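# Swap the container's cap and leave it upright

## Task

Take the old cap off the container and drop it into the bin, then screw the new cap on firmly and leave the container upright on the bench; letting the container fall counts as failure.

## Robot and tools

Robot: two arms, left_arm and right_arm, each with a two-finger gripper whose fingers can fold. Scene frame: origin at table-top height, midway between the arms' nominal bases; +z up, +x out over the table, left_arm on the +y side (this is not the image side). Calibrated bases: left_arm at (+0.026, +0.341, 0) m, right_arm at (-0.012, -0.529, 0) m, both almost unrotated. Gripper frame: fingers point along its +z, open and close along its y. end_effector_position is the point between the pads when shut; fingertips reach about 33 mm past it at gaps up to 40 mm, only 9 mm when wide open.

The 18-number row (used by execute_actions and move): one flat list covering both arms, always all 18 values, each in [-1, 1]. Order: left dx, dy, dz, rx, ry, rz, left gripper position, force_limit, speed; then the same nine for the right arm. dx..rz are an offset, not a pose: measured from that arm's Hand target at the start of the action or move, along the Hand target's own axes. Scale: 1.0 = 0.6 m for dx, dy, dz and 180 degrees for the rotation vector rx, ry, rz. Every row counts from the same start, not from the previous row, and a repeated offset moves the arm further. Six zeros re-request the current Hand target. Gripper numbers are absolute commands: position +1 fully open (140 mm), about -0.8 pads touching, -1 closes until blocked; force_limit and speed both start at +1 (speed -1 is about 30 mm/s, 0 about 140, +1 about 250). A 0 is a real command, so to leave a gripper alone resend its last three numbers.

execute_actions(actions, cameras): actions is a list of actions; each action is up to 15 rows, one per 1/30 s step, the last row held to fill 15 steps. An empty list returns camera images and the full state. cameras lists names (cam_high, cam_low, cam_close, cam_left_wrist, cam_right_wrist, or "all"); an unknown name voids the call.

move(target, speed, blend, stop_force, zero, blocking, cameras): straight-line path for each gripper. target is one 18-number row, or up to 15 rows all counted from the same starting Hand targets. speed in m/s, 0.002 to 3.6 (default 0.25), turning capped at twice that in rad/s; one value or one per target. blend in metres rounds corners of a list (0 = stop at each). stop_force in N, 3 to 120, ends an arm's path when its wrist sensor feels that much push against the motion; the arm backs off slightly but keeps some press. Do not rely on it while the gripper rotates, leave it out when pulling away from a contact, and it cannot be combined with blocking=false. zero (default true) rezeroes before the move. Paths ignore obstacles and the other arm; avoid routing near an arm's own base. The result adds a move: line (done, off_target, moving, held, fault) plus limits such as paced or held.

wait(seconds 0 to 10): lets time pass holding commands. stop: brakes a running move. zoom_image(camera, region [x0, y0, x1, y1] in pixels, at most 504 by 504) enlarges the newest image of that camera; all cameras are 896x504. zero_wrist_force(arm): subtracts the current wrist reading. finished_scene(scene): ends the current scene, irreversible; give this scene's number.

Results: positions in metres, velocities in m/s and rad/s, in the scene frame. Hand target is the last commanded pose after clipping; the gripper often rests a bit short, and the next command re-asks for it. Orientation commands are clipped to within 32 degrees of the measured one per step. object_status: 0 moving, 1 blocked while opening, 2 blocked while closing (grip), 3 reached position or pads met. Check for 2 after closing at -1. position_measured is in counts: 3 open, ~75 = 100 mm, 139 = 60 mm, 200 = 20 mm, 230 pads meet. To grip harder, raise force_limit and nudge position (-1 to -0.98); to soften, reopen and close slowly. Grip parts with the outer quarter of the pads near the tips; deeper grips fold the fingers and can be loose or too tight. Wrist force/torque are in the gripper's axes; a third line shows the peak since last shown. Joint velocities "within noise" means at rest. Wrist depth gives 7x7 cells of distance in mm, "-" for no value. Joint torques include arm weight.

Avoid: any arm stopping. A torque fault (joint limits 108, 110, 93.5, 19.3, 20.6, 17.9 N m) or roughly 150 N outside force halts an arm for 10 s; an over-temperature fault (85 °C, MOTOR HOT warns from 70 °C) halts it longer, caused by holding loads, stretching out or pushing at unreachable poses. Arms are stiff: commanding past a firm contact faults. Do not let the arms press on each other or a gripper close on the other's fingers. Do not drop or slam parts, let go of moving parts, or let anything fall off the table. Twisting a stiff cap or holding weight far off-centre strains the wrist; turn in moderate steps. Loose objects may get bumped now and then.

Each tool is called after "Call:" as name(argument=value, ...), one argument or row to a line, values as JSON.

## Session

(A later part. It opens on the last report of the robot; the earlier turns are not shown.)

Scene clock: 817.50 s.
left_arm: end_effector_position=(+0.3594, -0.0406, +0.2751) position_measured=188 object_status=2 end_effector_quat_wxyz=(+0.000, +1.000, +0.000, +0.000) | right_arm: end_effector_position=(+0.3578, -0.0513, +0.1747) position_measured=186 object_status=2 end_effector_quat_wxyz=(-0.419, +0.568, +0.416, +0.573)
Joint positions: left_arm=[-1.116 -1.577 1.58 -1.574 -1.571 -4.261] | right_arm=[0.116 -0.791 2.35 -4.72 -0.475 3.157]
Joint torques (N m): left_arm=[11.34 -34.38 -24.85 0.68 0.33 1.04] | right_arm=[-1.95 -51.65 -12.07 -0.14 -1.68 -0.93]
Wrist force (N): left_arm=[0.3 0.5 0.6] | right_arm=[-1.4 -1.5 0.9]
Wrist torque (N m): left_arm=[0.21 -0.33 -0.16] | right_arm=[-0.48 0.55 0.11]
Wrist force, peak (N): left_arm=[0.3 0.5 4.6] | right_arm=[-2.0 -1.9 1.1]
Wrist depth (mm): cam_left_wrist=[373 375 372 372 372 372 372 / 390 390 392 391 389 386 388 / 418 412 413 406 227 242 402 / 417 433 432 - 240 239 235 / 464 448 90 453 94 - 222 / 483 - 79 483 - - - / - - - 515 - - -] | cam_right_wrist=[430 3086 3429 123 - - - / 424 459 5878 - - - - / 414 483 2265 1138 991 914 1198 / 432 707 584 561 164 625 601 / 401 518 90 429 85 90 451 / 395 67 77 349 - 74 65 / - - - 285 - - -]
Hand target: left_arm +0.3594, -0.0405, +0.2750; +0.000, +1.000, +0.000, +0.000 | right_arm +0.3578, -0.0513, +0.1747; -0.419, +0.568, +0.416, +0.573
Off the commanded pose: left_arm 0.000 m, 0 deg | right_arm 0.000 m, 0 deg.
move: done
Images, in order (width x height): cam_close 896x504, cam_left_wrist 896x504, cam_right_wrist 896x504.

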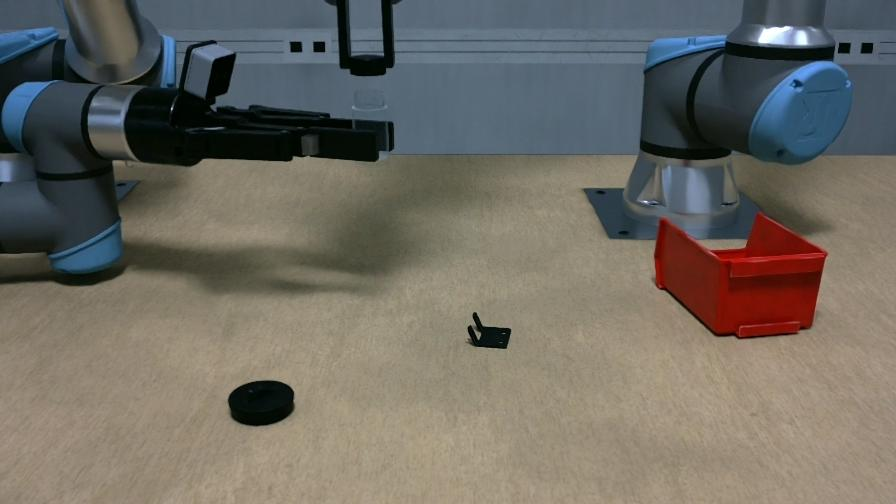

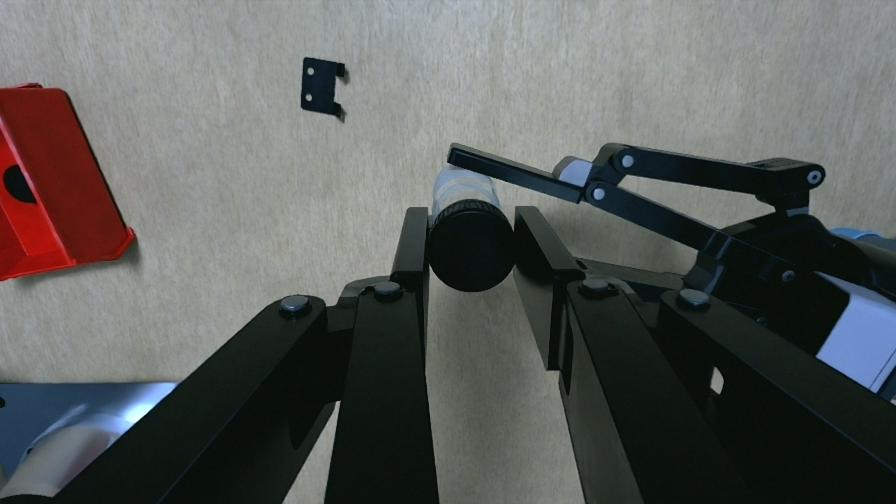

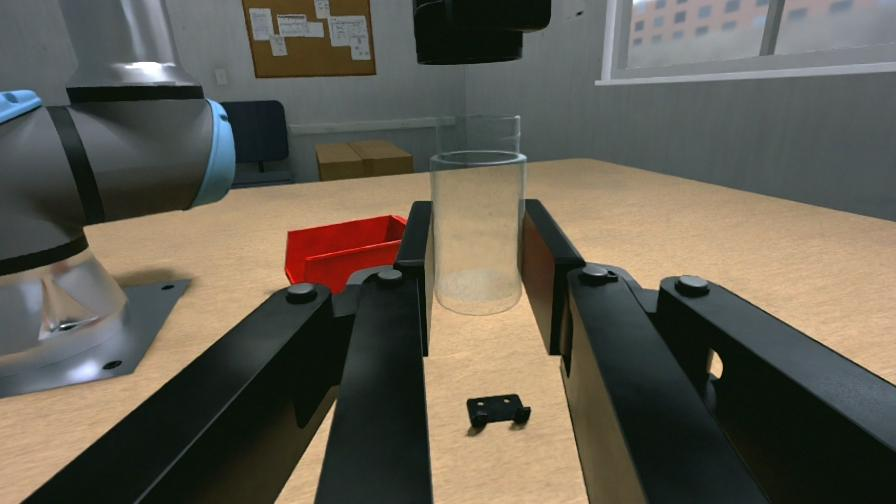

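Call:
move(
  target=[0.0057,-0.0008,0.0217,0,0,0,-1,1,-1,0,0,0,0,0,0,-1,1,-1],
  speed=0.06,
  cameras=["cam_close","cam_right_wrist"],
)

Call:
zoom_image(
  camera="cam_right_wrist",
  region=[378, 30, 578, 230],
)

Call:
zoom_image(
  camera="cam_close",
  region=[310, 20, 430, 170],
)

Scene clock: 867.10 s.
left_arm: end_effector_position=(+0.3629, -0.0400, +0.2618) position_measured=188 object_status=2 end_effector_quat_wxyz=(+0.000, +1.000, +0.000, +0.000) end_effector_velocity=(-0.001, +0.001, +0.000) end_effector_angular_velocity=(+0.003, +0.002, -0.002) | right_arm: end_effector_position=(+0.3578, -0.0513, +0.1747) position_measured=186 object_status=2 end_effector_quat_wxyz=(-0.419, +0.568, +0.416, +0.573)
Joint positions: left_arm=[-1.109 -1.572 1.609 -1.608 -1.571 -4.254] | right_arm=[0.116 -0.791 2.35 -4.72 -0.475 3.157]
Joint velocities: left_arm=[-0.001 0 -0.002 0.006 -0.001 0.001] | right_arm=[within noise]
Joint torques (N m): left_arm=[0.19 -25.35 -37.91 0.45 -1.46 -0.78] | right_arm=[-1.7 -51.09 -12.51 -0.17 -1.68 -0.98]
Wrist force (N): left_arm=[0.5 0.4 0.6] | right_arm=[-1.2 -1.6 1.3]
Wrist torque (N m): left_arm=[0.20 -0.37 -0.17] | right_arm=[-0.49 0.52 0.11]
Wrist force, peak (N): left_arm=[0.7 0.7 0.7] | right_arm=[-1.8 -1.6 1.4]
Wrist depth (mm): cam_left_wrist=[362 362 360 360 359 360 357 / 380 380 377 376 374 376 377 / 382 396 396 392 213 385 389 / 443 419 415 - 244 222 225 / 445 435 90 432 88 - 214 / 469 - 79 471 - - - / - - - 503 - - -] | cam_right_wrist=[431 478 3919 114 2185 1842 1148 / 428 473 - 3248 2092 1815 - / 409 484 1247 1210 1112 968 - / 432 703 686 562 163 622 604 / 431 514 90 426 85 90 451 / 398 67 77 350 - 74 65 / - - - 283 - - -]
Hand target: left_arm +0.3628, -0.0400, +0.2620; +0.000, +1.000, +0.000, +0.000 | right_arm +0.3578, -0.0513, +0.1747; -0.419, +0.568, +0.416, +0.573
Off the commanded pose: left_arm 0.000 m, 0 deg | right_arm 0.000 m, 0 deg.
move: done
Images, in order (width x height): cam_close 896x504, cam_right_wrist 896x504.

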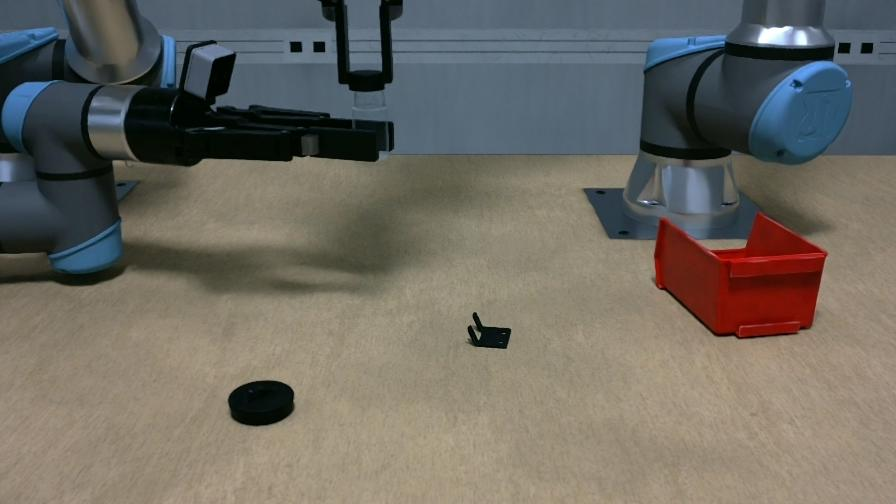

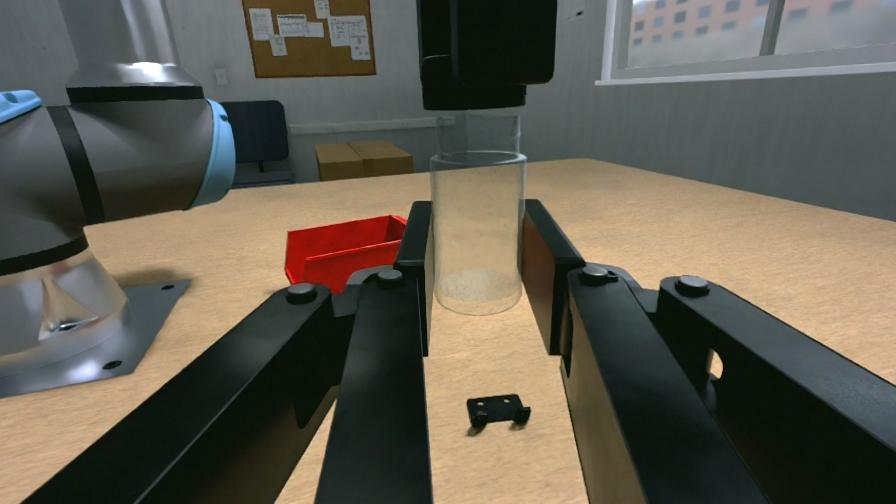

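Scaled by 2.520.

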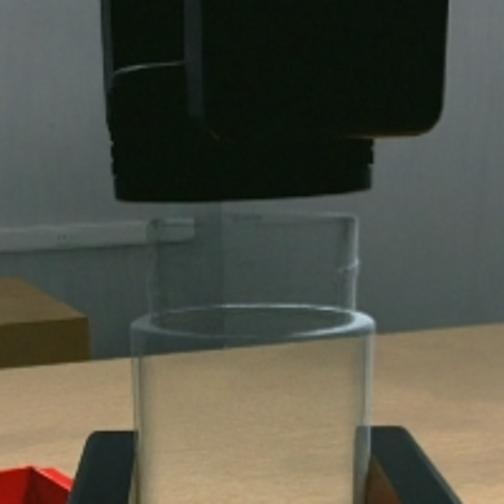

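Scaled by 3.360.

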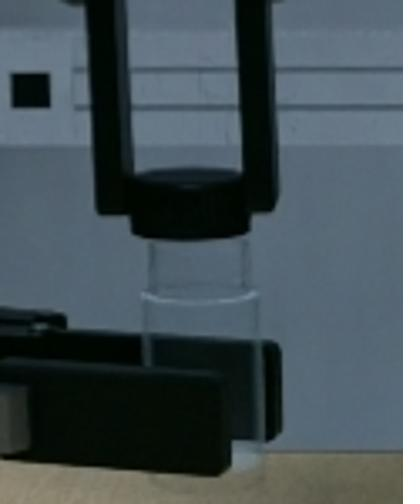

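Call:
move(
  target=[0.0035,-0.0035,0,0,0,0,-1,1,-1,0,0,0,0,0,0,-1,1,-1],
  speed=0.03,
  cameras=["cam_close","cam_right_wrist"],
)

Call:
zoom_image(
  camera="cam_right_wrist",
  region=[378, 30, 578, 230],
)

Call:
zoom_image(
  camera="cam_close",
  region=[310, 20, 430, 170],
)

Scene clock: 903.43 s.
left_arm: end_effector_position=(+0.3650, -0.0379, +0.2621) position_measured=188 object_status=2 end_effector_quat_wxyz=(+0.000, +1.000, +0.000, +0.000) | right_arm: end_effector_position=(+0.3578, -0.0513, +0.1747) position_measured=186 object_status=2 end_effector_quat_wxyz=(-0.419, +0.568, +0.416, +0.573)
Joint positions: left_arm=[-1.103 -1.572 1.609 -1.607 -1.571 -4.248] | right_arm=[0.116 -0.791 2.35 -4.72 -0.475 3.157]
Joint torques (N m): left_arm=[5.18 -39.36 -8.3 0.32 -1.27 1.05] | right_arm=[-1.35 -51.73 -12.32 -0.24 -1.55 -1.14]
Wrist force (N): left_arm=[0.3 0.4 0.9] | right_arm=[-1.5 -1.5 1.1]
Wrist torque (N m): left_arm=[0.18 -0.34 -0.16] | right_arm=[-0.47 0.56 0.11]
Wrist force, peak (N): left_arm=[0.5 0.6 0.9] | right_arm=[-2.1 -1.4 1.4]
Wrist depth (mm): cam_left_wrist=[363 362 360 358 357 357 362 / 377 380 376 377 379 376 380 / 390 398 399 393 218 388 388 / 425 420 416 - 216 230 226 / 443 437 90 444 94 - 215 / 469 - 79 468 - - - / - - - 506 - - -] | cam_right_wrist=[431 451 3631 115 119 - - / 425 457 3798 136 - - - / 414 483 2224 1176 1004 882 - / 469 709 699 555 164 625 602 / 432 514 91 429 85 90 452 / 397 67 77 349 - 74 65 / - - - 283 - - -]
Hand target: left_arm +0.3649, -0.0379, +0.2620; +0.000, +1.000, +0.000, +0.000 | right_arm +0.3578, -0.0513, +0.1747; -0.419, +0.568, +0.416, +0.573
Off the commanded pose: left_arm 0.000 m, 0 deg | right_arm 0.000 m, 0 deg.
move: done
Images, in order (width x height): cam_close 896x504, cam_right_wrist 896x504.

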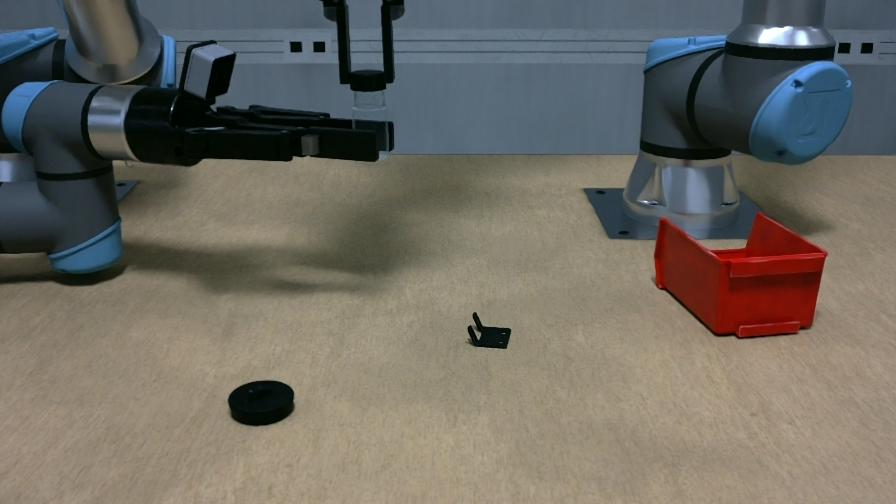

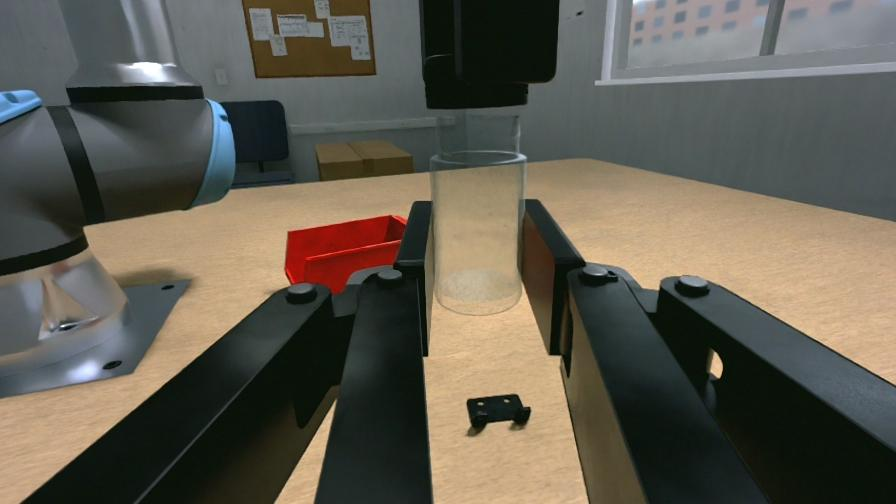

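Scaled by 2.520.

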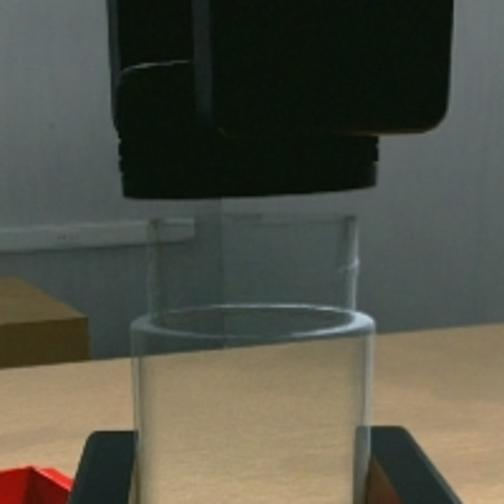

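Scaled by 3.360.

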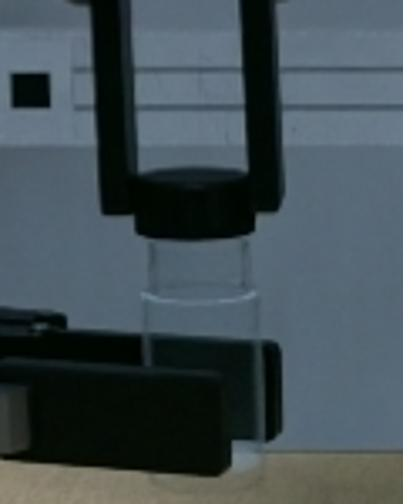

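Call:
move(
  target=[
    [0.0013,-0.0012,0,0,0,0,-1,1,-1,0,0,0,0,0,0,-1,1,-1],
    [0.0013,-0.0012,0.0233,0,0,0,-1,1,-1,0,0,0,0,0,0,-1,1,-1],
  ],
  speed=0.012,
  stop_force=6,
  cameras=["cam_close","cam_right_wrist"],
)

Call:
zoom_image(
  camera="cam_right_wrist",
  region=[378, 30, 578, 230],
)

Call:
zoom_image(
  camera="cam_close",
  region=[310, 20, 430, 170],
)

Scene clock: 918.07 s.
left_arm: end_effector_position=(+0.3657, -0.0372, +0.2503) position_measured=188 object_status=2 end_effector_quat_wxyz=(+0.000, +1.000, +0.000, +0.000) | right_arm: end_effector_position=(+0.3578, -0.0513, +0.1747) position_measured=186 object_status=2 end_effector_quat_wxyz=(-0.419, +0.568, +0.416, +0.573)
Joint positions: left_arm=[-1.101 -1.571 1.637 -1.637 -1.571 -4.246] | right_arm=[0.116 -0.791 2.35 -4.72 -0.475 3.157]
Joint torques (N m): left_arm=[10.74 -34.72 -36.74 0.88 -1.36 -0.78] | right_arm=[-1.03 -51.71 -12.34 -3.5 -0.5 -1.2]
Wrist force (N): left_arm=[0.7 1.5 -1.9] | right_arm=[-4.4 -1.5 2.1]
Wrist torque (N m): left_arm=[0.15 -0.32 -0.24] | right_arm=[-0.36 0.65 0.13]
Wrist force, peak (N): left_arm=[0.6 -0.4 -10.4] | right_arm=[-16.1 -1.7 0.5]
Wrist depth (mm): cam_left_wrist=[350 351 348 349 351 348 348 / 366 367 368 366 366 363 365 / 377 389 385 376 211 376 379 / 378 409 401 - 204 222 213 / 433 419 90 424 88 - 209 / 457 - 79 464 - - - / - - - 485 - - -] | cam_right_wrist=[425 468 3429 116 118 1714 1260 / 421 475 3631 131 - 1842 - / 414 485 1247 1165 1000 957 - / 429 711 682 560 163 613 598 / 428 511 90 428 85 90 452 / 394 67 77 349 - 74 65 / - - - 284 - - -]
Hand target: left_arm +0.3657, -0.0372, +0.2504; +0.000, +1.000, +0.000, +0.000 (not the last commanded pose) | right_arm +0.3578, -0.0513, +0.1747; -0.419, +0.568, +0.416, +0.573
Off the commanded pose: left_arm 0.002 m, 0 deg | right_arm 0.000 m, 0 deg.
move: contact (left_arm); path passed 1 of 2 targets
Images, in order (width x height): cam_close 896x504, cam_right_wrist 896x504.

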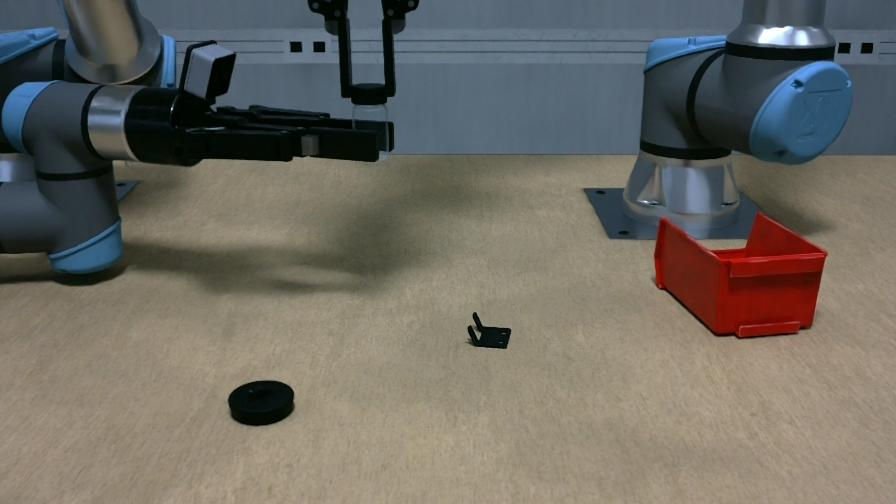

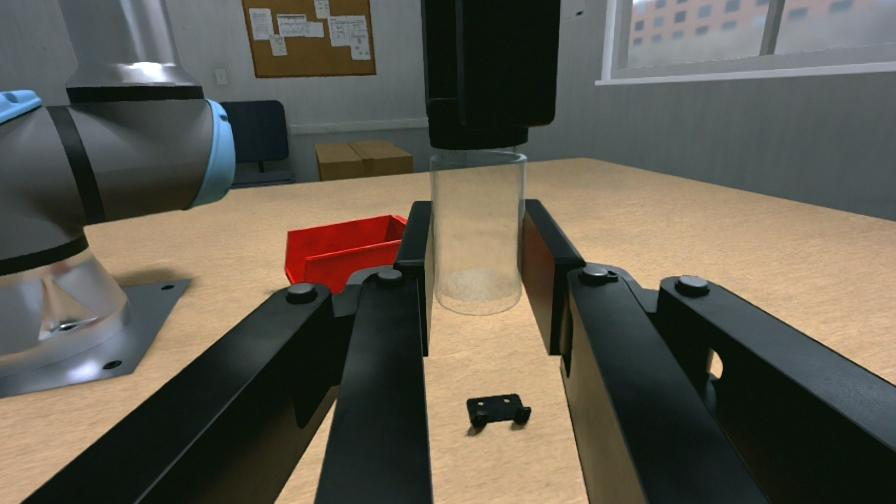

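Scaled by 2.520.

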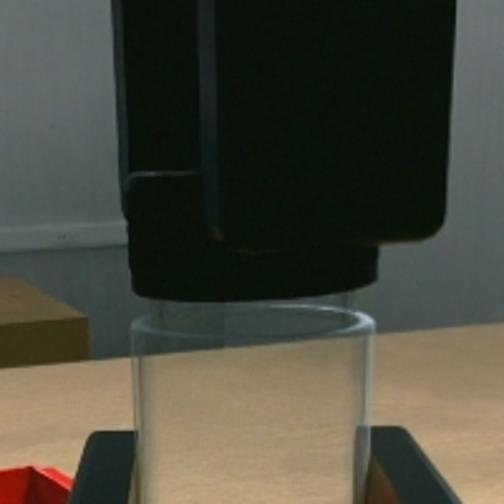

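Scaled by 3.360.

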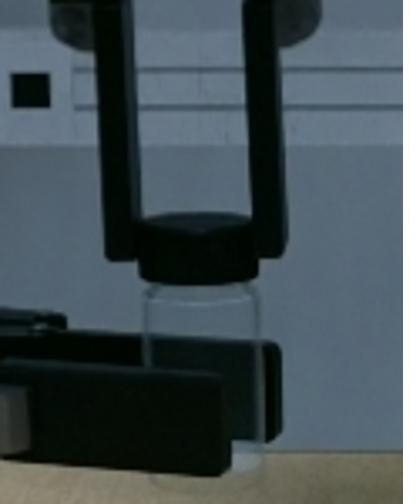

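Call:
move(
  target=[0,0,0.001,0,0,0.5,-1,1,-1,0,0,0,0,0,0,-1,1,-1],
  speed=0.5,
)

Scene clock: 930.47 s.
left_arm: end_effector_position=(+0.3657, -0.0372, +0.2497) position_measured=188 object_status=2 end_effector_quat_wxyz=(+0.000, +0.707, -0.707, +0.000) | right_arm: end_effector_position=(+0.3578, -0.0513, +0.1747) position_measured=186 object_status=2 end_effector_quat_wxyz=(-0.419, +0.568, +0.416, +0.573)
Joint positions: left_arm=[-1.101 -1.571 1.639 -1.639 -1.571 -2.675] | right_arm=[0.116 -0.791 2.35 -4.72 -0.475 3.157]
Joint torques (N m): left_arm=[9.27 -8.57 -33.63 -4.48 0.54 1.09] | right_arm=[0.07 -51.18 -12.47 -2.33 1 -1.06]
Wrist force (N): left_arm=[-1.1 1.1 -11.4] | right_arm=[-16.0 0.2 0.2]
Wrist torque (N m): left_arm=[0.24 -0.31 -0.34] | right_arm=[-0.51 1.12 0.24]
Wrist force, peak (N): left_arm=[0.0 1.6 -13.5] | right_arm=[-19.3 0.3 1.6]
Wrist depth (mm): cam_left_wrist=[344 340 345 184 192 352 354 / 360 360 363 364 195 368 371 / 377 382 382 380 386 388 392 / 401 403 399 - 399 415 416 / 421 417 90 427 94 423 442 / 440 - 79 457 - - - / - - - - - - -] | cam_right_wrist=[427 437 3858 121 134 1563 - / 423 456 - 131 138 - - / 421 483 1228 1193 984 895 - / 433 703 592 552 163 625 593 / - 515 91 428 85 90 453 / 397 67 77 350 - 74 65 / - - - 284 - - -]
Hand target: left_arm +0.3657, -0.0372, +0.2498; +0.000, +0.707, -0.707, +0.000 | right_arm +0.3578, -0.0513, +0.1747; -0.419, +0.568, +0.416, +0.573
Off the commanded pose: left_arm 0.000 m, 0 deg | right_arm 0.000 m, 0 deg.
move: done

Call:
move(
  target=[0,0,0.0,0,0,0.5,-1,1,-1,0,0,0,0,0,0,-1,1,-1],
  speed=0.6,
)

Scene clock: 936.10 s.
left_arm: end_effector_position=(+0.3657, -0.0372, +0.2498) position_measured=188 object_status=2 end_effector_quat_wxyz=(+0.000, +0.000, +1.000, +0.000) | right_arm: end_effector_position=(+0.3578, -0.0513, +0.1747) position_measured=186 object_status=2 end_effector_quat_wxyz=(-0.419, +0.568, +0.416, +0.573)
Joint positions: left_arm=[-1.101 -1.571 1.639 -1.639 -1.571 -1.105] | right_arm=[0.116 -0.791 2.35 -4.72 -0.475 3.157]
Joint torques (N m): left_arm=[7.73 -14.28 -38.09 -0.21 0.68 1.2] | right_arm=[0.67 -51.52 -12.49 -1.32 1 -0.76]
Wrist force (N): left_arm=[0.7 2.5 -1.3] | right_arm=[-4.1 0.6 -0.8]
Wrist torque (N m): left_arm=[0.16 -0.34 -0.28] | right_arm=[-0.23 0.64 0.15]
Wrist force, peak (N): left_arm=[-1.5 1.1 -11.2] | right_arm=[-16.9 0.0 0.1]
Wrist depth (mm): cam_left_wrist=[176 192 342 349 350 354 357 / 185 187 190 366 369 372 365 / 194 199 378 215 384 388 389 / 400 416 208 - 158 413 417 / 416 413 90 422 94 429 438 / 432 - 79 451 - - - / - - - 480 - - -] | cam_right_wrist=[429 434 3382 116 2128 1593 1222 / 427 475 3858 124 2204 1583 - / 414 483 1253 1020 1000 854 - / 464 716 585 562 164 613 601 / - 513 90 431 85 90 451 / 392 67 77 348 - 75 65 / - - - 283 - - -]
Hand target: left_arm +0.3657, -0.0372, +0.2498; +0.000, +0.000, +1.000, +0.000 | right_arm +0.3578, -0.0513, +0.1747; -0.419, +0.568, +0.416, +0.573
Off the commanded pose: left_arm 0.000 m, 0 deg | right_arm 0.000 m, 0 deg.
move: done

Call:
move(
  target=[0,0,0.0024,0,0,0.8333,-1,1,-1,0,0,0,0,0,0,-1,1,-1],
  speed=0.7,
)

Scene clock: 947.03 s.
left_arm: end_effector_position=(+0.3658, -0.0372, +0.2483) position_measured=188 object_status=2 end_effector_quat_wxyz=(+0.000, +0.966, +0.259, +0.000) | right_arm: end_effector_position=(+0.3578, -0.0513, +0.1747) position_measured=186 object_status=2 end_effector_quat_wxyz=(-0.419, +0.568, +0.416, +0.573)
Joint positions: left_arm=[-1.101 -1.57 1.642 -1.643 -1.571 1.513] | right_arm=[0.116 -0.791 2.35 -4.72 -0.475 3.157]
Joint torques (N m): left_arm=[5.37 -16.84 -39.55 -0.35 -1.43 1.25] | right_arm=[1.03 -52.12 -12.08 -1.46 0.84 -0.51]
Wrist force (N): left_arm=[3.9 -1.5 2.2] | right_arm=[-0.1 -1.3 -2.0]
Wrist torque (N m): left_arm=[0.36 -0.42 -0.29] | right_arm=[-0.33 0.61 -0.02]
Wrist force, peak (N): left_arm=[1.8 2.2 -3.8] | right_arm=[-7.1 0.7 -0.5]
Wrist depth (mm): cam_left_wrist=[346 348 350 351 348 346 349 / 367 366 363 365 362 363 364 / 383 384 385 379 379 381 382 / 407 403 401 - 209 401 402 / 430 419 90 220 88 - 423 / 449 - 79 450 - - - / - - - 474 - - -] | cam_right_wrist=[429 451 3477 147 1944 - - / 426 463 - 140 2244 - - / 411 487 1260 1033 1092 932 - / 449 703 767 555 164 619 599 / 481 515 91 430 86 90 449 / 394 67 77 350 - 74 65 / - - - 284 - - -]
Hand target: left_arm +0.3657, -0.0372, +0.2483; +0.000, +0.966, +0.259, +0.000 | right_arm +0.3578, -0.0513, +0.1747; -0.419, +0.568, +0.416, +0.573
Off the commanded pose: left_arm 0.000 m, 0 deg | right_arm 0.000 m, 0 deg.
move: done

Call:
move(
  target=[
    [0,0,0.0025,0,0,0.8333,-1,1,-1,0,0,0,0,0,0,-1,1,-1],
    [0,0,0.004,0,0,-0.6667,-1,1,-1,0,0,0,0,0,0,-1,1,-1],
  ],
  speed=0.7,
  blend=[0.0005,0],
  cameras=["cam_right_wrist"],
)

Scene clock: 958.43 s.
left_arm: end_effector_position=(+0.3657, -0.0372, +0.2459) position_measured=188 object_status=2 end_effector_quat_wxyz=(+0.000, +0.258, +0.966, +0.000) | right_arm: end_effector_position=(+0.3578, -0.0513, +0.1747) position_measured=186 object_status=2 end_effector_quat_wxyz=(-0.419, +0.568, +0.416, +0.573)
Joint positions: left_arm=[-1.101 -1.57 1.648 -1.649 -1.571 5.702] | right_arm=[0.116 -0.791 2.35 -4.72 -0.475 3.157]
Joint torques (N m): left_arm=[7.05 -14.41 -37.81 -1.06 -0.1 1.95] | right_arm=[1.93 -49.59 -11.22 -1.42 0.75 -0.18]
Wrist force (N): left_arm=[0.8 1.0 -2.4] | right_arm=[-6.5 -0.1 0.5]
Wrist torque (N m): left_arm=[0.16 -0.34 -0.83] | right_arm=[-0.87 0.73 0.13]
Wrist force, peak (N): left_arm=[4.4 2.0 6.8] | right_arm=[-12.0 -0.1 1.6]
Wrist depth (mm): cam_left_wrist=[341 342 344 347 347 351 352 / 355 357 362 363 364 367 369 / 190 190 195 373 385 386 391 / 197 204 392 164 395 408 411 / 202 206 90 419 93 - 434 / - - 79 440 - - - / - - - 473 - - -] | cam_right_wrist=[422 3336 3527 116 - - - / 429 481 - 122 - - - / 420 490 1222 1037 1008 828 - / 435 705 746 555 164 617 602 / 431 518 90 428 85 90 451 / 397 67 77 351 - 74 65 / - - - 282 - - -]
Hand target: left_arm +0.3657, -0.0372, +0.2459; +0.000, +0.259, +0.966, +0.000 | right_arm +0.3578, -0.0513, +0.1747; -0.419, +0.568, +0.416, +0.573
Off the commanded pose: left_arm 0.000 m, 0 deg | right_arm 0.000 m, 0 deg.
move: done
Images, in order (width x height): cam_right_wrist 896x504.

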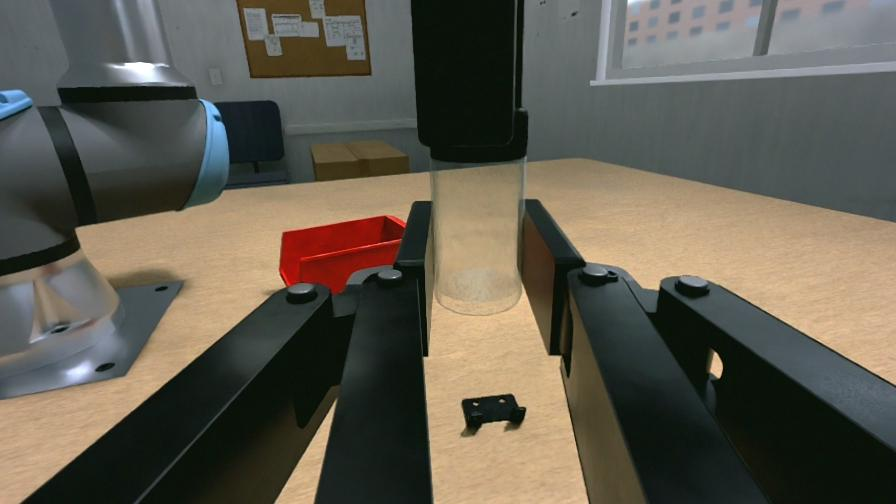

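Call:
move(
  target=[0,0,0.0002,0,0,0.0833,-1,1,-1,0,0,0,0,0,0,-1,1,-1],
  speed=0.25,
)

Scene clock: 967.70 s.
left_arm: end_effector_position=(+0.3657, -0.0372, +0.2459) position_measured=188 object_status=2 end_effector_quat_wxyz=(+0.000, +0.382, +0.924, +0.000) | right_arm: end_effector_position=(+0.3578, -0.0513, +0.1747) position_measured=186 object_status=2 end_effector_quat_wxyz=(-0.419, +0.568, +0.416, +0.573)
Joint positions: left_arm=[-1.102 -1.57 1.648 -1.649 -1.571 5.964] | right_arm=[0.116 -0.791 2.35 -4.72 -0.475 3.157]
Joint torques (N m): left_arm=[10.58 -21.62 -7.48 -6.04 -2.26 1.97] | right_arm=[2.61 -48.07 -10.31 -1.41 0.73 0.09]
Wrist force (N): left_arm=[0.3 2.4 -3.3] | right_arm=[-8.0 -1.1 -0.2]
Wrist torque (N m): left_arm=[0.18 -0.38 -0.89] | right_arm=[-0.83 0.93 0.06]
Wrist force, peak (N): left_arm=[0.3 2.5 -4.4] | right_arm=[-8.0 -1.4 -0.1]
Wrist depth (mm): cam_left_wrist=[341 342 344 348 349 350 352 / 356 357 358 361 367 366 371 / 372 375 371 372 383 385 390 / 385 209 203 147 396 405 409 / 215 212 90 419 - - 430 / - - 79 445 - - - / - - - 473 - - -] | cam_right_wrist=[426 450 3631 118 148 1714 1293 / 427 461 - 126 - 1751 - / 414 493 2185 1055 984 869 - / 418 709 724 551 164 622 599 / 446 514 91 426 85 90 451 / 394 67 77 349 - 74 65 / - - - 284 - - -]
Hand target: left_arm +0.3657, -0.0372, +0.2458; +0.000, +0.382, +0.924, +0.000 | right_arm +0.3578, -0.0513, +0.1747; -0.419, +0.568, +0.416, +0.573
Off the commanded pose: left_arm 0.000 m, 0 deg | right_arm 0.000 m, 0 deg.
move: done

Call:
move(
  target=[0,0,0.0002,0,0,0.0778,-1,1,-1,0,0,0,0,0,0,-1,1,-1],
  speed=0.25,
  cameras=["cam_left_wrist","cam_right_wrist","cam_close"],
)

Call:
zoom_image(
  camera="cam_right_wrist",
  region=[378, 90, 578, 290],
)

Scene clock: 996.60 s.
left_arm: end_effector_position=(+0.3657, -0.0372, +0.2457) position_measured=188 object_status=2 end_effector_quat_wxyz=(+0.000, +0.492, +0.871, +0.000) | right_arm: end_effector_position=(+0.3578, -0.0513, +0.1747) position_measured=186 object_status=2 end_effector_quat_wxyz=(-0.419, +0.568, +0.416, +0.573)
Joint positions: left_arm=[-1.102 -1.57 1.648 -1.649 -1.571 6.208] | right_arm=[0.116 -0.791 2.35 -4.72 -0.475 3.157]
Joint torques (N m): left_arm=[10.53 -22.11 -16.31 -4.7 -2.82 1.62] | right_arm=[3.86 -44.77 -9.24 -1.42 0.72 0.18]
Wrist force (N): left_arm=[-0.2 2.8 -3.4] | right_arm=[-6.6 -1.7 0.1]
Wrist torque (N m): left_arm=[0.22 -0.33 -0.87] | right_arm=[-0.80 0.91 0.02]
Wrist force, peak (N): left_arm=[0.2 2.5 -4.5] | right_arm=[-8.7 -0.7 -0.6]
Wrist depth (mm): cam_left_wrist=[344 345 345 345 343 349 354 / 356 360 360 362 364 366 368 / 373 379 377 371 380 385 386 / 391 389 204 - 393 404 408 / 409 214 90 414 93 - 428 / 432 - 79 443 - - - / - - - 472 - - -] | cam_right_wrist=[425 459 3382 123 145 1691 1210 / 423 478 3798 130 - - - / 417 488 2286 1055 995 972 1349 / 439 711 552 554 163 622 592 / 430 516 91 427 85 90 454 / 394 67 77 350 - 74 65 / - - - 283 - - -]
Hand target: left_arm +0.3657, -0.0372, +0.2457; +0.000, +0.492, +0.871, +0.000 | right_arm +0.3578, -0.0513, +0.1747; -0.419, +0.568, +0.416, +0.573
Off the commanded pose: left_arm 0.000 m, 0 deg | right_arm 0.000 m, 0 deg.
move: done
Images, in order (width x height): cam_close 896x504, cam_left_wrist 896x504, cam_right_wrist 896x504.

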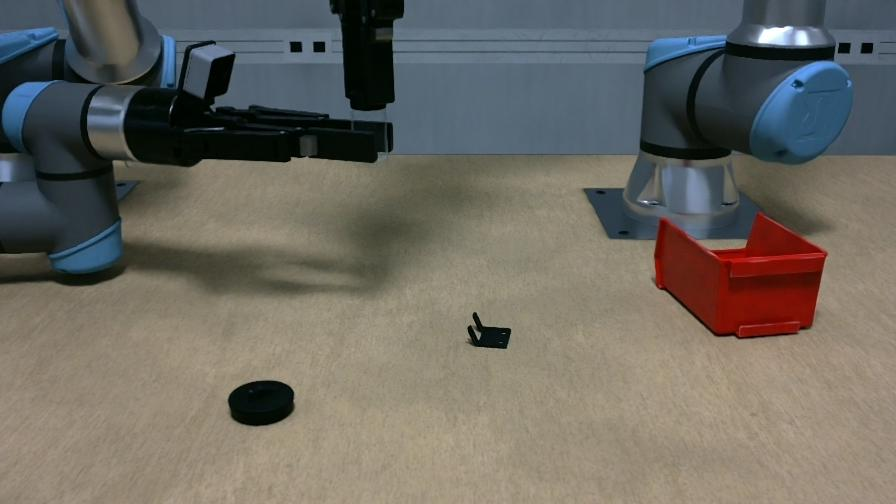

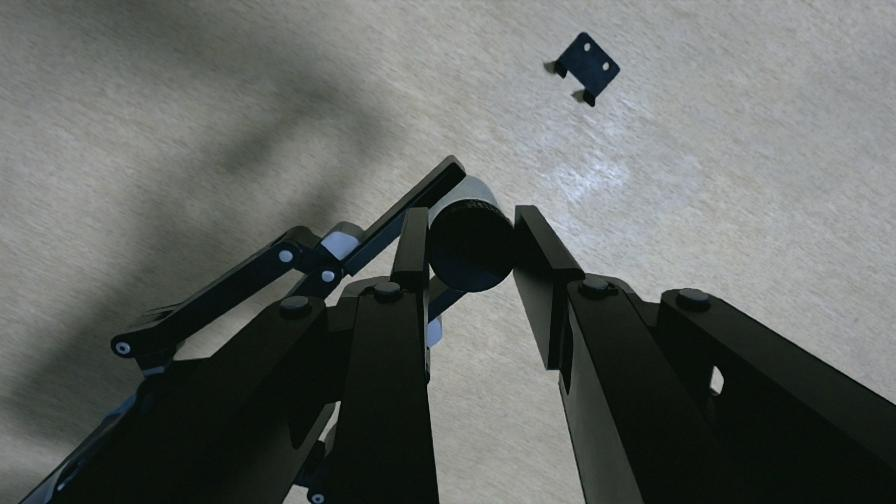

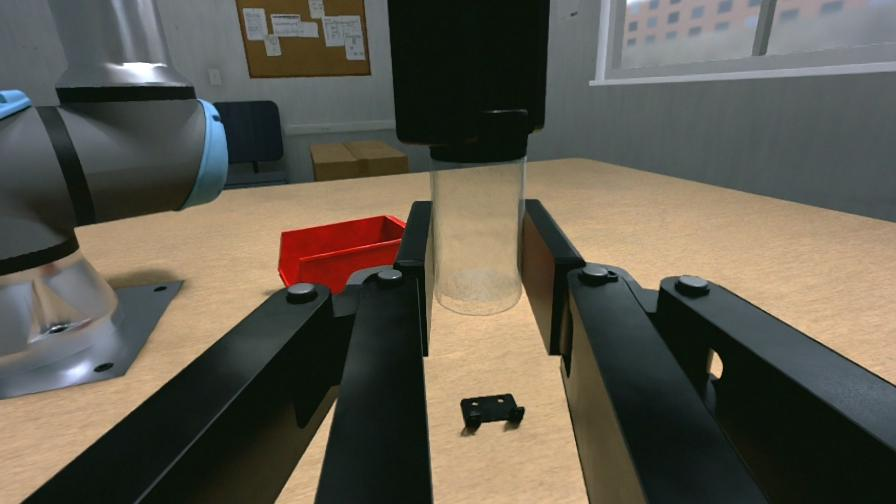

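Scaled by 2.520.

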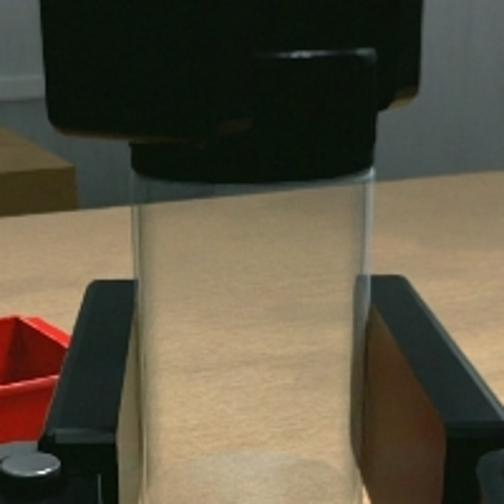

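Call:
move(
  target=[
    [0,0,0,0,0,-0.0083,-1,1,-1,0,0,0,0,0,0,-1,1,-1],
    [0,0,0,0,0,-0.0083,-1,1,-1,0,0,0,0,0,0,-0.3,-0.5,-0.5],
    [0,0,0,0,0,-0.0083,-1,1,-1,0,0,0,0,0,0,-1,1,0.6],
  ],
  cameras=["cam_right_wrist"],
)

Scene clock: 1018.13 s.
left_arm: end_effector_position=(+0.3657, -0.0372, +0.2457) position_measured=188 object_status=2 end_effector_quat_wxyz=(+0.000, +0.481, +0.877, +0.000) | right_arm: end_effector_position=(+0.3578, -0.0513, +0.1747) position_measured=188 object_status=2 end_effector_quat_wxyz=(-0.419, +0.568, +0.416, +0.573)
Joint positions: left_arm=[-1.101 -1.57 1.648 -1.649 -1.571 6.182] | right_arm=[0.116 -0.791 2.35 -4.72 -0.475 3.157]
Joint torques (N m): left_arm=[0.13 -22.4 -33.37 -1.27 0.24 0.96] | right_arm=[3.93 -42.66 -7.32 -1.33 0.67 0.38]
Wrist force (N): left_arm=[3.0 2.2 -1.2] | right_arm=[-4.7 0.4 -1.2]
Wrist torque (N m): left_arm=[0.11 -0.38 -0.16] | right_arm=[-0.13 0.79 0.14]
Wrist force, peak (N): left_arm=[0.1 2.7 -4.0] | right_arm=[-7.5 -2.0 0.0]
Wrist depth (mm): cam_left_wrist=[345 344 345 345 347 352 354 / 356 360 360 361 366 367 365 / 375 376 377 374 380 384 385 / 395 390 205 163 396 404 407 / 413 210 90 415 94 417 428 / 431 - 79 446 - - - / - - - 471 - - -] | cam_right_wrist=[421 439 3477 124 144 - - / 421 461 3919 131 147 1714 - / 414 494 1253 1046 1083 1042 1395 / 436 705 789 562 163 625 596 / 411 518 90 432 85 90 452 / 396 67 77 350 - 74 65 / - - - 284 - - 63]
Hand target: left_arm +0.3657, -0.0372, +0.2457; +0.000, +0.481, +0.877, +0.000 | right_arm +0.3578, -0.0513, +0.1747; -0.419, +0.568, +0.416, +0.573
Off the commanded pose: left_arm 0.000 m, 0 deg | right_arm 0.000 m, 0 deg.
move: done
Images, in order (width x height): cam_right_wrist 896x504.

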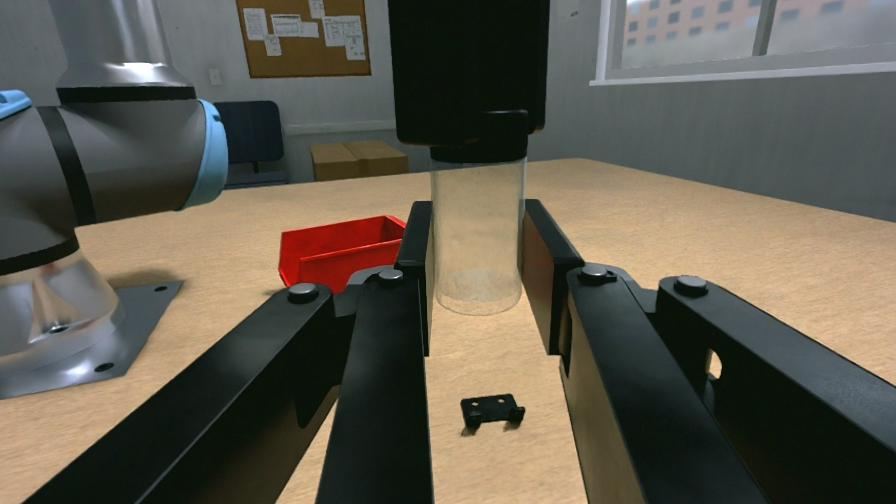

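Call:
move(
  target=[
    [0,0,0,0,0,0,-0.3,-0.5,-0.5,0,0,0,0,0,0,-1,1,0.6],
    [0,0,0,0,0,-0.317,-0.3,-0.5,-0.5,0,0,0,0,0,0,-1,1,0.6],
    [0,0,0,0,0,-0.317,-1,1,0.6,0,0,0,0,0,0,-1,1,0.6],
  ],
  speed=0.5,
  cameras=["cam_left_wrist"],
)

Scene clock: 1033.27 s.
left_arm: end_effector_position=(+0.3657, -0.0372, +0.2457) position_measured=189 object_status=2 end_effector_quat_wxyz=(+0.000, +0.004, +1.000, +0.000) | right_arm: end_effector_position=(+0.3578, -0.0513, +0.1747) position_measured=188 object_status=2 end_effector_quat_wxyz=(-0.419, +0.568, +0.416, +0.573)
Joint positions: left_arm=[-1.101 -1.57 1.648 -1.649 -1.571 5.186] | right_arm=[0.116 -0.791 2.35 -4.72 -0.475 3.157]
Joint torques (N m): left_arm=[-12.2 -26.24 -6.25 0.99 -1.46 -0.73] | right_arm=[4.76 -39.03 -6.16 -1.5 0.57 0.6]
Wrist force (N): left_arm=[0.8 1.3 -4.9] | right_arm=[-10.3 0.6 1.3]
Wrist torque (N m): left_arm=[0.09 -0.32 -0.23] | right_arm=[-0.24 0.71 0.10]
Wrist force, peak (N): left_arm=[1.1 0.9 -6.3] | right_arm=[-10.3 0.6 1.3]
Wrist depth (mm): cam_left_wrist=[174 340 338 348 346 351 353 / 181 183 185 363 365 367 376 / 191 195 376 196 384 386 388 / 387 204 206 164 158 406 412 / 411 406 90 418 94 419 435 / 435 - 79 447 - - - / - - - 476 - - -] | cam_right_wrist=[423 3477 3578 116 121 - - / 432 480 3685 124 - - - / 416 494 1216 1033 984 872 - / 418 711 757 561 163 623 599 / 428 519 90 428 85 90 453 / 393 67 77 351 - 74 64 / - - - 283 - - 63]
Hand target: left_arm +0.3657, -0.0372, +0.2457; +0.000, +0.004, +1.000, +0.000 | right_arm +0.3578, -0.0513, +0.1747; -0.419, +0.568, +0.416, +0.573
Off the commanded pose: left_arm 0.000 m, 0 deg | right_arm 0.000 m, 0 deg.
move: done
Images, in order (width x height): cam_left_wrist 896x504.

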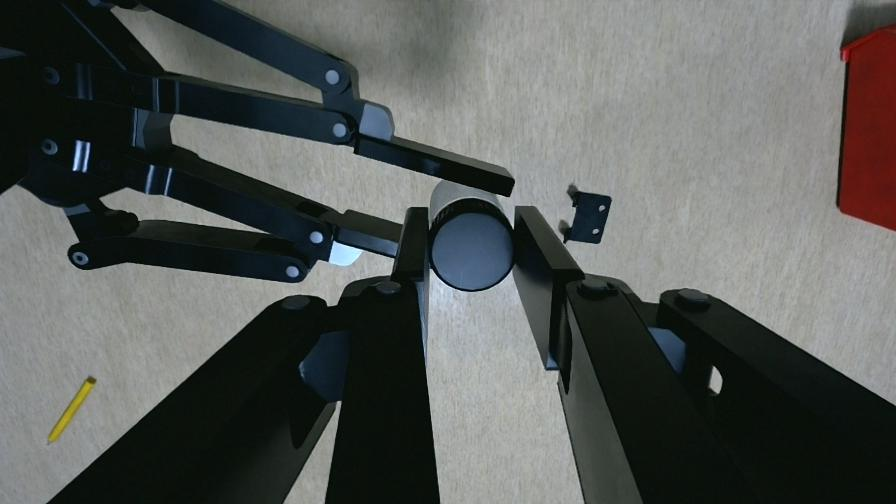

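Call:
move(
  target=[0,0,0,0,0,0.0333,-1,1,0.6,0,0,0,0,0,0,-1,1,0.6],
  speed=0.15,
)

Scene clock: 1036.67 s.
left_arm: end_effector_position=(+0.3657, -0.0372, +0.2457) position_measured=189 object_status=2 end_effector_quat_wxyz=(+0.000, +0.056, +0.998, +0.000) | right_arm: end_effector_position=(+0.3578, -0.0513, +0.1747) position_measured=188 object_status=2 end_effector_quat_wxyz=(-0.419, +0.568, +0.416, +0.573)
Joint positions: left_arm=[-1.102 -1.57 1.648 -1.649 -1.571 5.291] | right_arm=[0.116 -0.791 2.35 -4.72 -0.475 3.157]
Joint torques (N m): left_arm=[5.09 -15.47 -9.21 0.73 -1.41 0.89] | right_arm=[5.7 -37.08 -5.49 -1.39 0.54 0.76]
Wrist force (N): left_arm=[-2.1 -1.9 -5.2] | right_arm=[-8.6 -2.2 3.0]
Wrist torque (N m): left_arm=[0.25 -0.29 -1.13] | right_arm=[-1.04 0.72 0.02]
Wrist force, peak (N): left_arm=[-1.2 -0.6 -6.5] | right_arm=[-10.5 -1.9 2.7]
Wrist depth (mm): cam_left_wrist=[177 187 341 345 348 349 352 / 178 191 185 362 365 366 367 / 187 206 377 201 385 386 386 / 207 206 206 163 398 407 409 / 411 410 90 421 88 - 433 / 431 - 79 450 - - - / - - - 473 - - -] | cam_right_wrist=[424 462 4047 116 118 1573 1138 / 423 462 2974 120 - - - / 415 492 1253 1012 1012 904 - / 438 716 707 559 163 627 596 / 475 516 90 432 85 90 450 / 394 67 77 348 - 74 64 / - - - 283 - - 63]
Hand target: left_arm +0.3657, -0.0372, +0.2457; +0.000, +0.056, +0.998, +0.000 | right_arm +0.3578, -0.0513, +0.1747; -0.419, +0.568, +0.416, +0.573
Off the commanded pose: left_arm 0.000 m, 0 deg | right_arm 0.000 m, 0 deg.
move: done

Call:
move(
  target=[0,0,0,0,0,0.0222,-1,1,0.6,0,0,0,0,0,0,-1,1,0.6],
  speed=0.1,
)

Scene clock: 1042.30 s.
left_arm: end_effector_position=(+0.3657, -0.0372, +0.2457) position_measured=189 object_status=2 end_effector_quat_wxyz=(+0.000, +0.091, +0.996, +0.000) | right_arm: end_effector_position=(+0.3578, -0.0513, +0.1747) position_measured=188 object_status=2 end_effector_quat_wxyz=(-0.419, +0.568, +0.416, +0.573)
Joint positions: left_arm=[-1.101 -1.57 1.648 -1.649 -1.571 5.361] | right_arm=[0.116 -0.791 2.35 -4.72 -0.475 3.157]
Joint torques (N m): left_arm=[5.14 -16.81 -32.02 0.61 0.6 -0.45] | right_arm=[6.47 -35.61 -4.07 -1.54 0.4 0.7]
Wrist force (N): left_arm=[-0.3 -0.7 -4.2] | right_arm=[-7.7 -0.7 2.5]
Wrist torque (N m): left_arm=[0.27 -0.32 -1.13] | right_arm=[-1.13 0.76 0.10]
Wrist force, peak (N): left_arm=[-2.3 -2.2 -5.6] | right_arm=[-9.6 -2.6 3.7]
Wrist depth (mm): cam_left_wrist=[178 335 340 345 349 351 353 / 182 352 189 362 363 368 369 / 188 203 376 210 381 386 389 / 201 202 211 - 398 407 412 / 412 208 90 419 93 - 432 / 428 - 79 442 - - - / - - - 477 - - -] | cam_right_wrist=[433 - 3798 116 2469 - 1107 / 422 460 - 121 - - - / 411 492 1253 1024 1000 882 - / 436 709 633 559 163 620 599 / 428 516 90 428 85 90 451 / 393 67 76 351 - 74 64 / - - - 282 - - 63]
Hand target: left_arm +0.3657, -0.0372, +0.2457; +0.000, +0.091, +0.996, +0.000 | right_arm +0.3578, -0.0513, +0.1747; -0.419, +0.568, +0.416, +0.573
Off the commanded pose: left_arm 0.000 m, 0 deg | right_arm 0.000 m, 0 deg.
move: done

Call:
move(
  target=[
    [0,0,0,0,0,-0.011,-1,1,0.6,0,0,0,0,0,0,-1,1,0.6],
    [0,0,0,0,0,-0.011,-1,1,0.6,0,0,0,0,0,0,-0.3,-0.5,-0.2],
    [0,0,0,0,0,-0.011,-1,1,0.6,0,0,0,0,0,0,-1,1,1],
  ],
  speed=0.2,
)

Call:
move(
  target=[
    [0,0,0,0,0,0,-0.3,-0.5,-0.2,0,0,0,0,0,0,-1,1,1],
    [0,0,0,0,0,-0.02,-0.3,-0.5,-0.2,0,0,0,0,0,0,-1,1,1],
    [0,0,0,0,0,-0.02,-1,1,1,0,0,0,0,0,0,-1,1,1],
  ],
  speed=0.2,
  cameras=["cam_left_wrist","cam_right_wrist"],
)

Scene clock: 1066.27 s.
left_arm: end_effector_position=(+0.3657, -0.0372, +0.2457) position_measured=189 object_status=2 end_effector_quat_wxyz=(+0.000, +0.073, +0.997, +0.000) | right_arm: end_effector_position=(+0.3578, -0.0513, +0.1747) position_measured=189 object_status=2 end_effector_quat_wxyz=(-0.419, +0.568, +0.416, +0.573)
Joint positions: left_arm=[-1.101 -1.57 1.648 -1.649 -1.571 5.326] | right_arm=[0.116 -0.791 2.35 -4.72 -0.475 3.157]
Joint torques (N m): left_arm=[6.27 -20.81 -33.42 -1.47 -0.05 1.01] | right_arm=[6.75 -32.75 -2.36 -1.43 0.38 0.49]
Wrist force (N): left_arm=[0.2 1.5 -0.8] | right_arm=[-1.6 0.4 0.6]
Wrist torque (N m): left_arm=[0.21 -0.34 -0.17] | right_arm=[-0.12 0.45 0.11]
Wrist force, peak (N): left_arm=[-0.7 -2.2 -4.8] | right_arm=[-8.7 -0.9 3.9]
Wrist depth (mm): cam_left_wrist=[178 335 346 347 346 350 349 / 180 350 189 362 364 367 371 / 187 205 376 374 378 386 388 / 203 204 206 - 393 408 409 / 413 209 90 419 94 425 433 / 430 - 79 446 - - - / - - - 477 - - -] | cam_right_wrist=[427 461 3741 116 2265 - - / 430 464 - 121 2286 1959 - / 418 492 1234 1033 976 1051 - / 437 709 720 561 164 627 599 / 420 514 90 456 85 90 451 / 396 67 76 349 - 74 67 / - - - 282 - - 65]
Hand target: left_arm +0.3657, -0.0372, +0.2457; +0.000, +0.073, +0.997, +0.000 | right_arm +0.3578, -0.0513, +0.1747; -0.419, +0.568, +0.416, +0.573
Off the commanded pose: left_arm 0.000 m, 0 deg | right_arm 0.000 m, 0 deg.
move: done

Scene clock: 1068.00 s.
left_arm: end_effector_position=(+0.3657, -0.0372, +0.2457) position_measured=190 object_status=2 end_effector_quat_wxyz=(+0.000, +0.042, +0.999, +0.000) | right_arm: end_effector_position=(+0.3578, -0.0513, +0.1747) position_measured=189 object_status=2 end_effector_quat_wxyz=(-0.419, +0.568, +0.416, +0.573)
Joint positions: left_arm=[-1.101 -1.57 1.648 -1.649 -1.571 5.263] | right_arm=[0.116 -0.791 2.35 -4.72 -0.475 3.157]
Joint torques (N m): left_arm=[1.43 -28.43 -34.79 -5.21 0.79 -0.79] | right_arm=[7.34 -31.57 -2.26 -1.45 0.3 0.64]
Wrist force (N): left_arm=[0.5 1.1 -3.0] | right_arm=[-6.6 0.7 1.1]
Wrist torque (N m): left_arm=[0.17 -0.31 -0.19] | right_arm=[-0.09 0.63 0.11]
Wrist force, peak (N): left_arm=[0.2 1.1 -4.2] | right_arm=[-7.6 0.5 1.2]
Wrist depth (mm): cam_left_wrist=[177 176 339 345 350 352 353 / 178 184 185 362 364 367 368 / 187 202 376 194 382 388 390 / 207 212 202 - 393 406 409 / 411 410 90 417 94 423 433 / 430 - 78 445 - - - / - - - 477 - - -] | cam_right_wrist=[426 3292 3578 115 120 1543 - / 421 2519 - 121 - - - / 414 485 1247 1029 1004 869 - / 469 705 543 564 164 616 599 / 429 515 89 457 85 90 449 / 394 67 76 348 - 74 67 / - - - 282 - - 65]
Hand target: left_arm +0.3657, -0.0372, +0.2457; +0.000, +0.042, +0.999, +0.000 | right_arm +0.3578, -0.0513, +0.1747; -0.419, +0.568, +0.416, +0.573
Off the commanded pose: left_arm 0.000 m, 0 deg | right_arm 0.000 m, 0 deg.
move: done
Images, in order (width x height): cam_left_wrist 896x504, cam_right_wrist 896x504.

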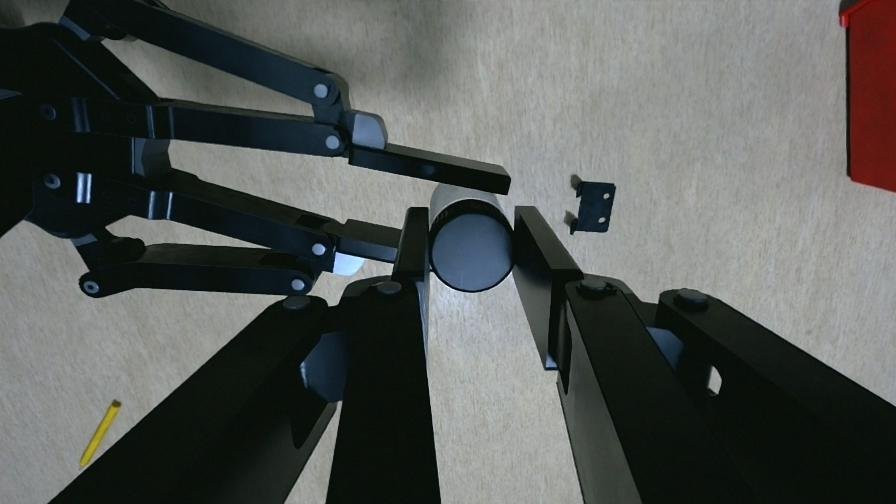

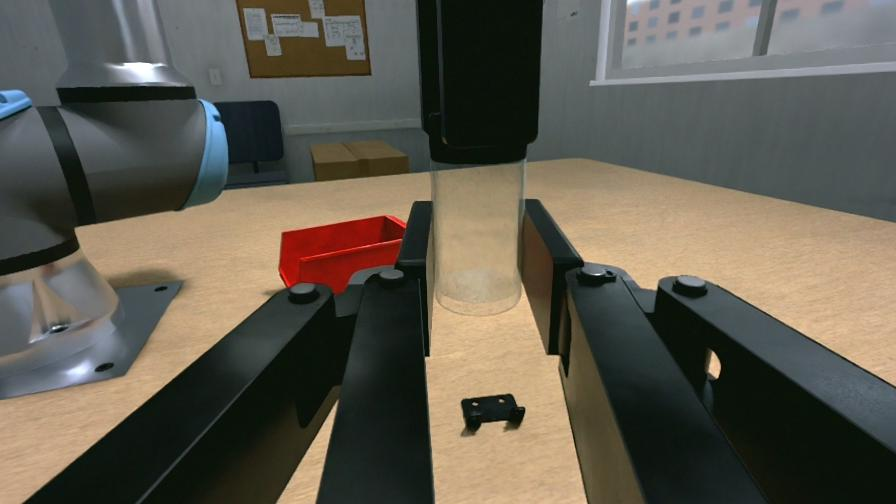

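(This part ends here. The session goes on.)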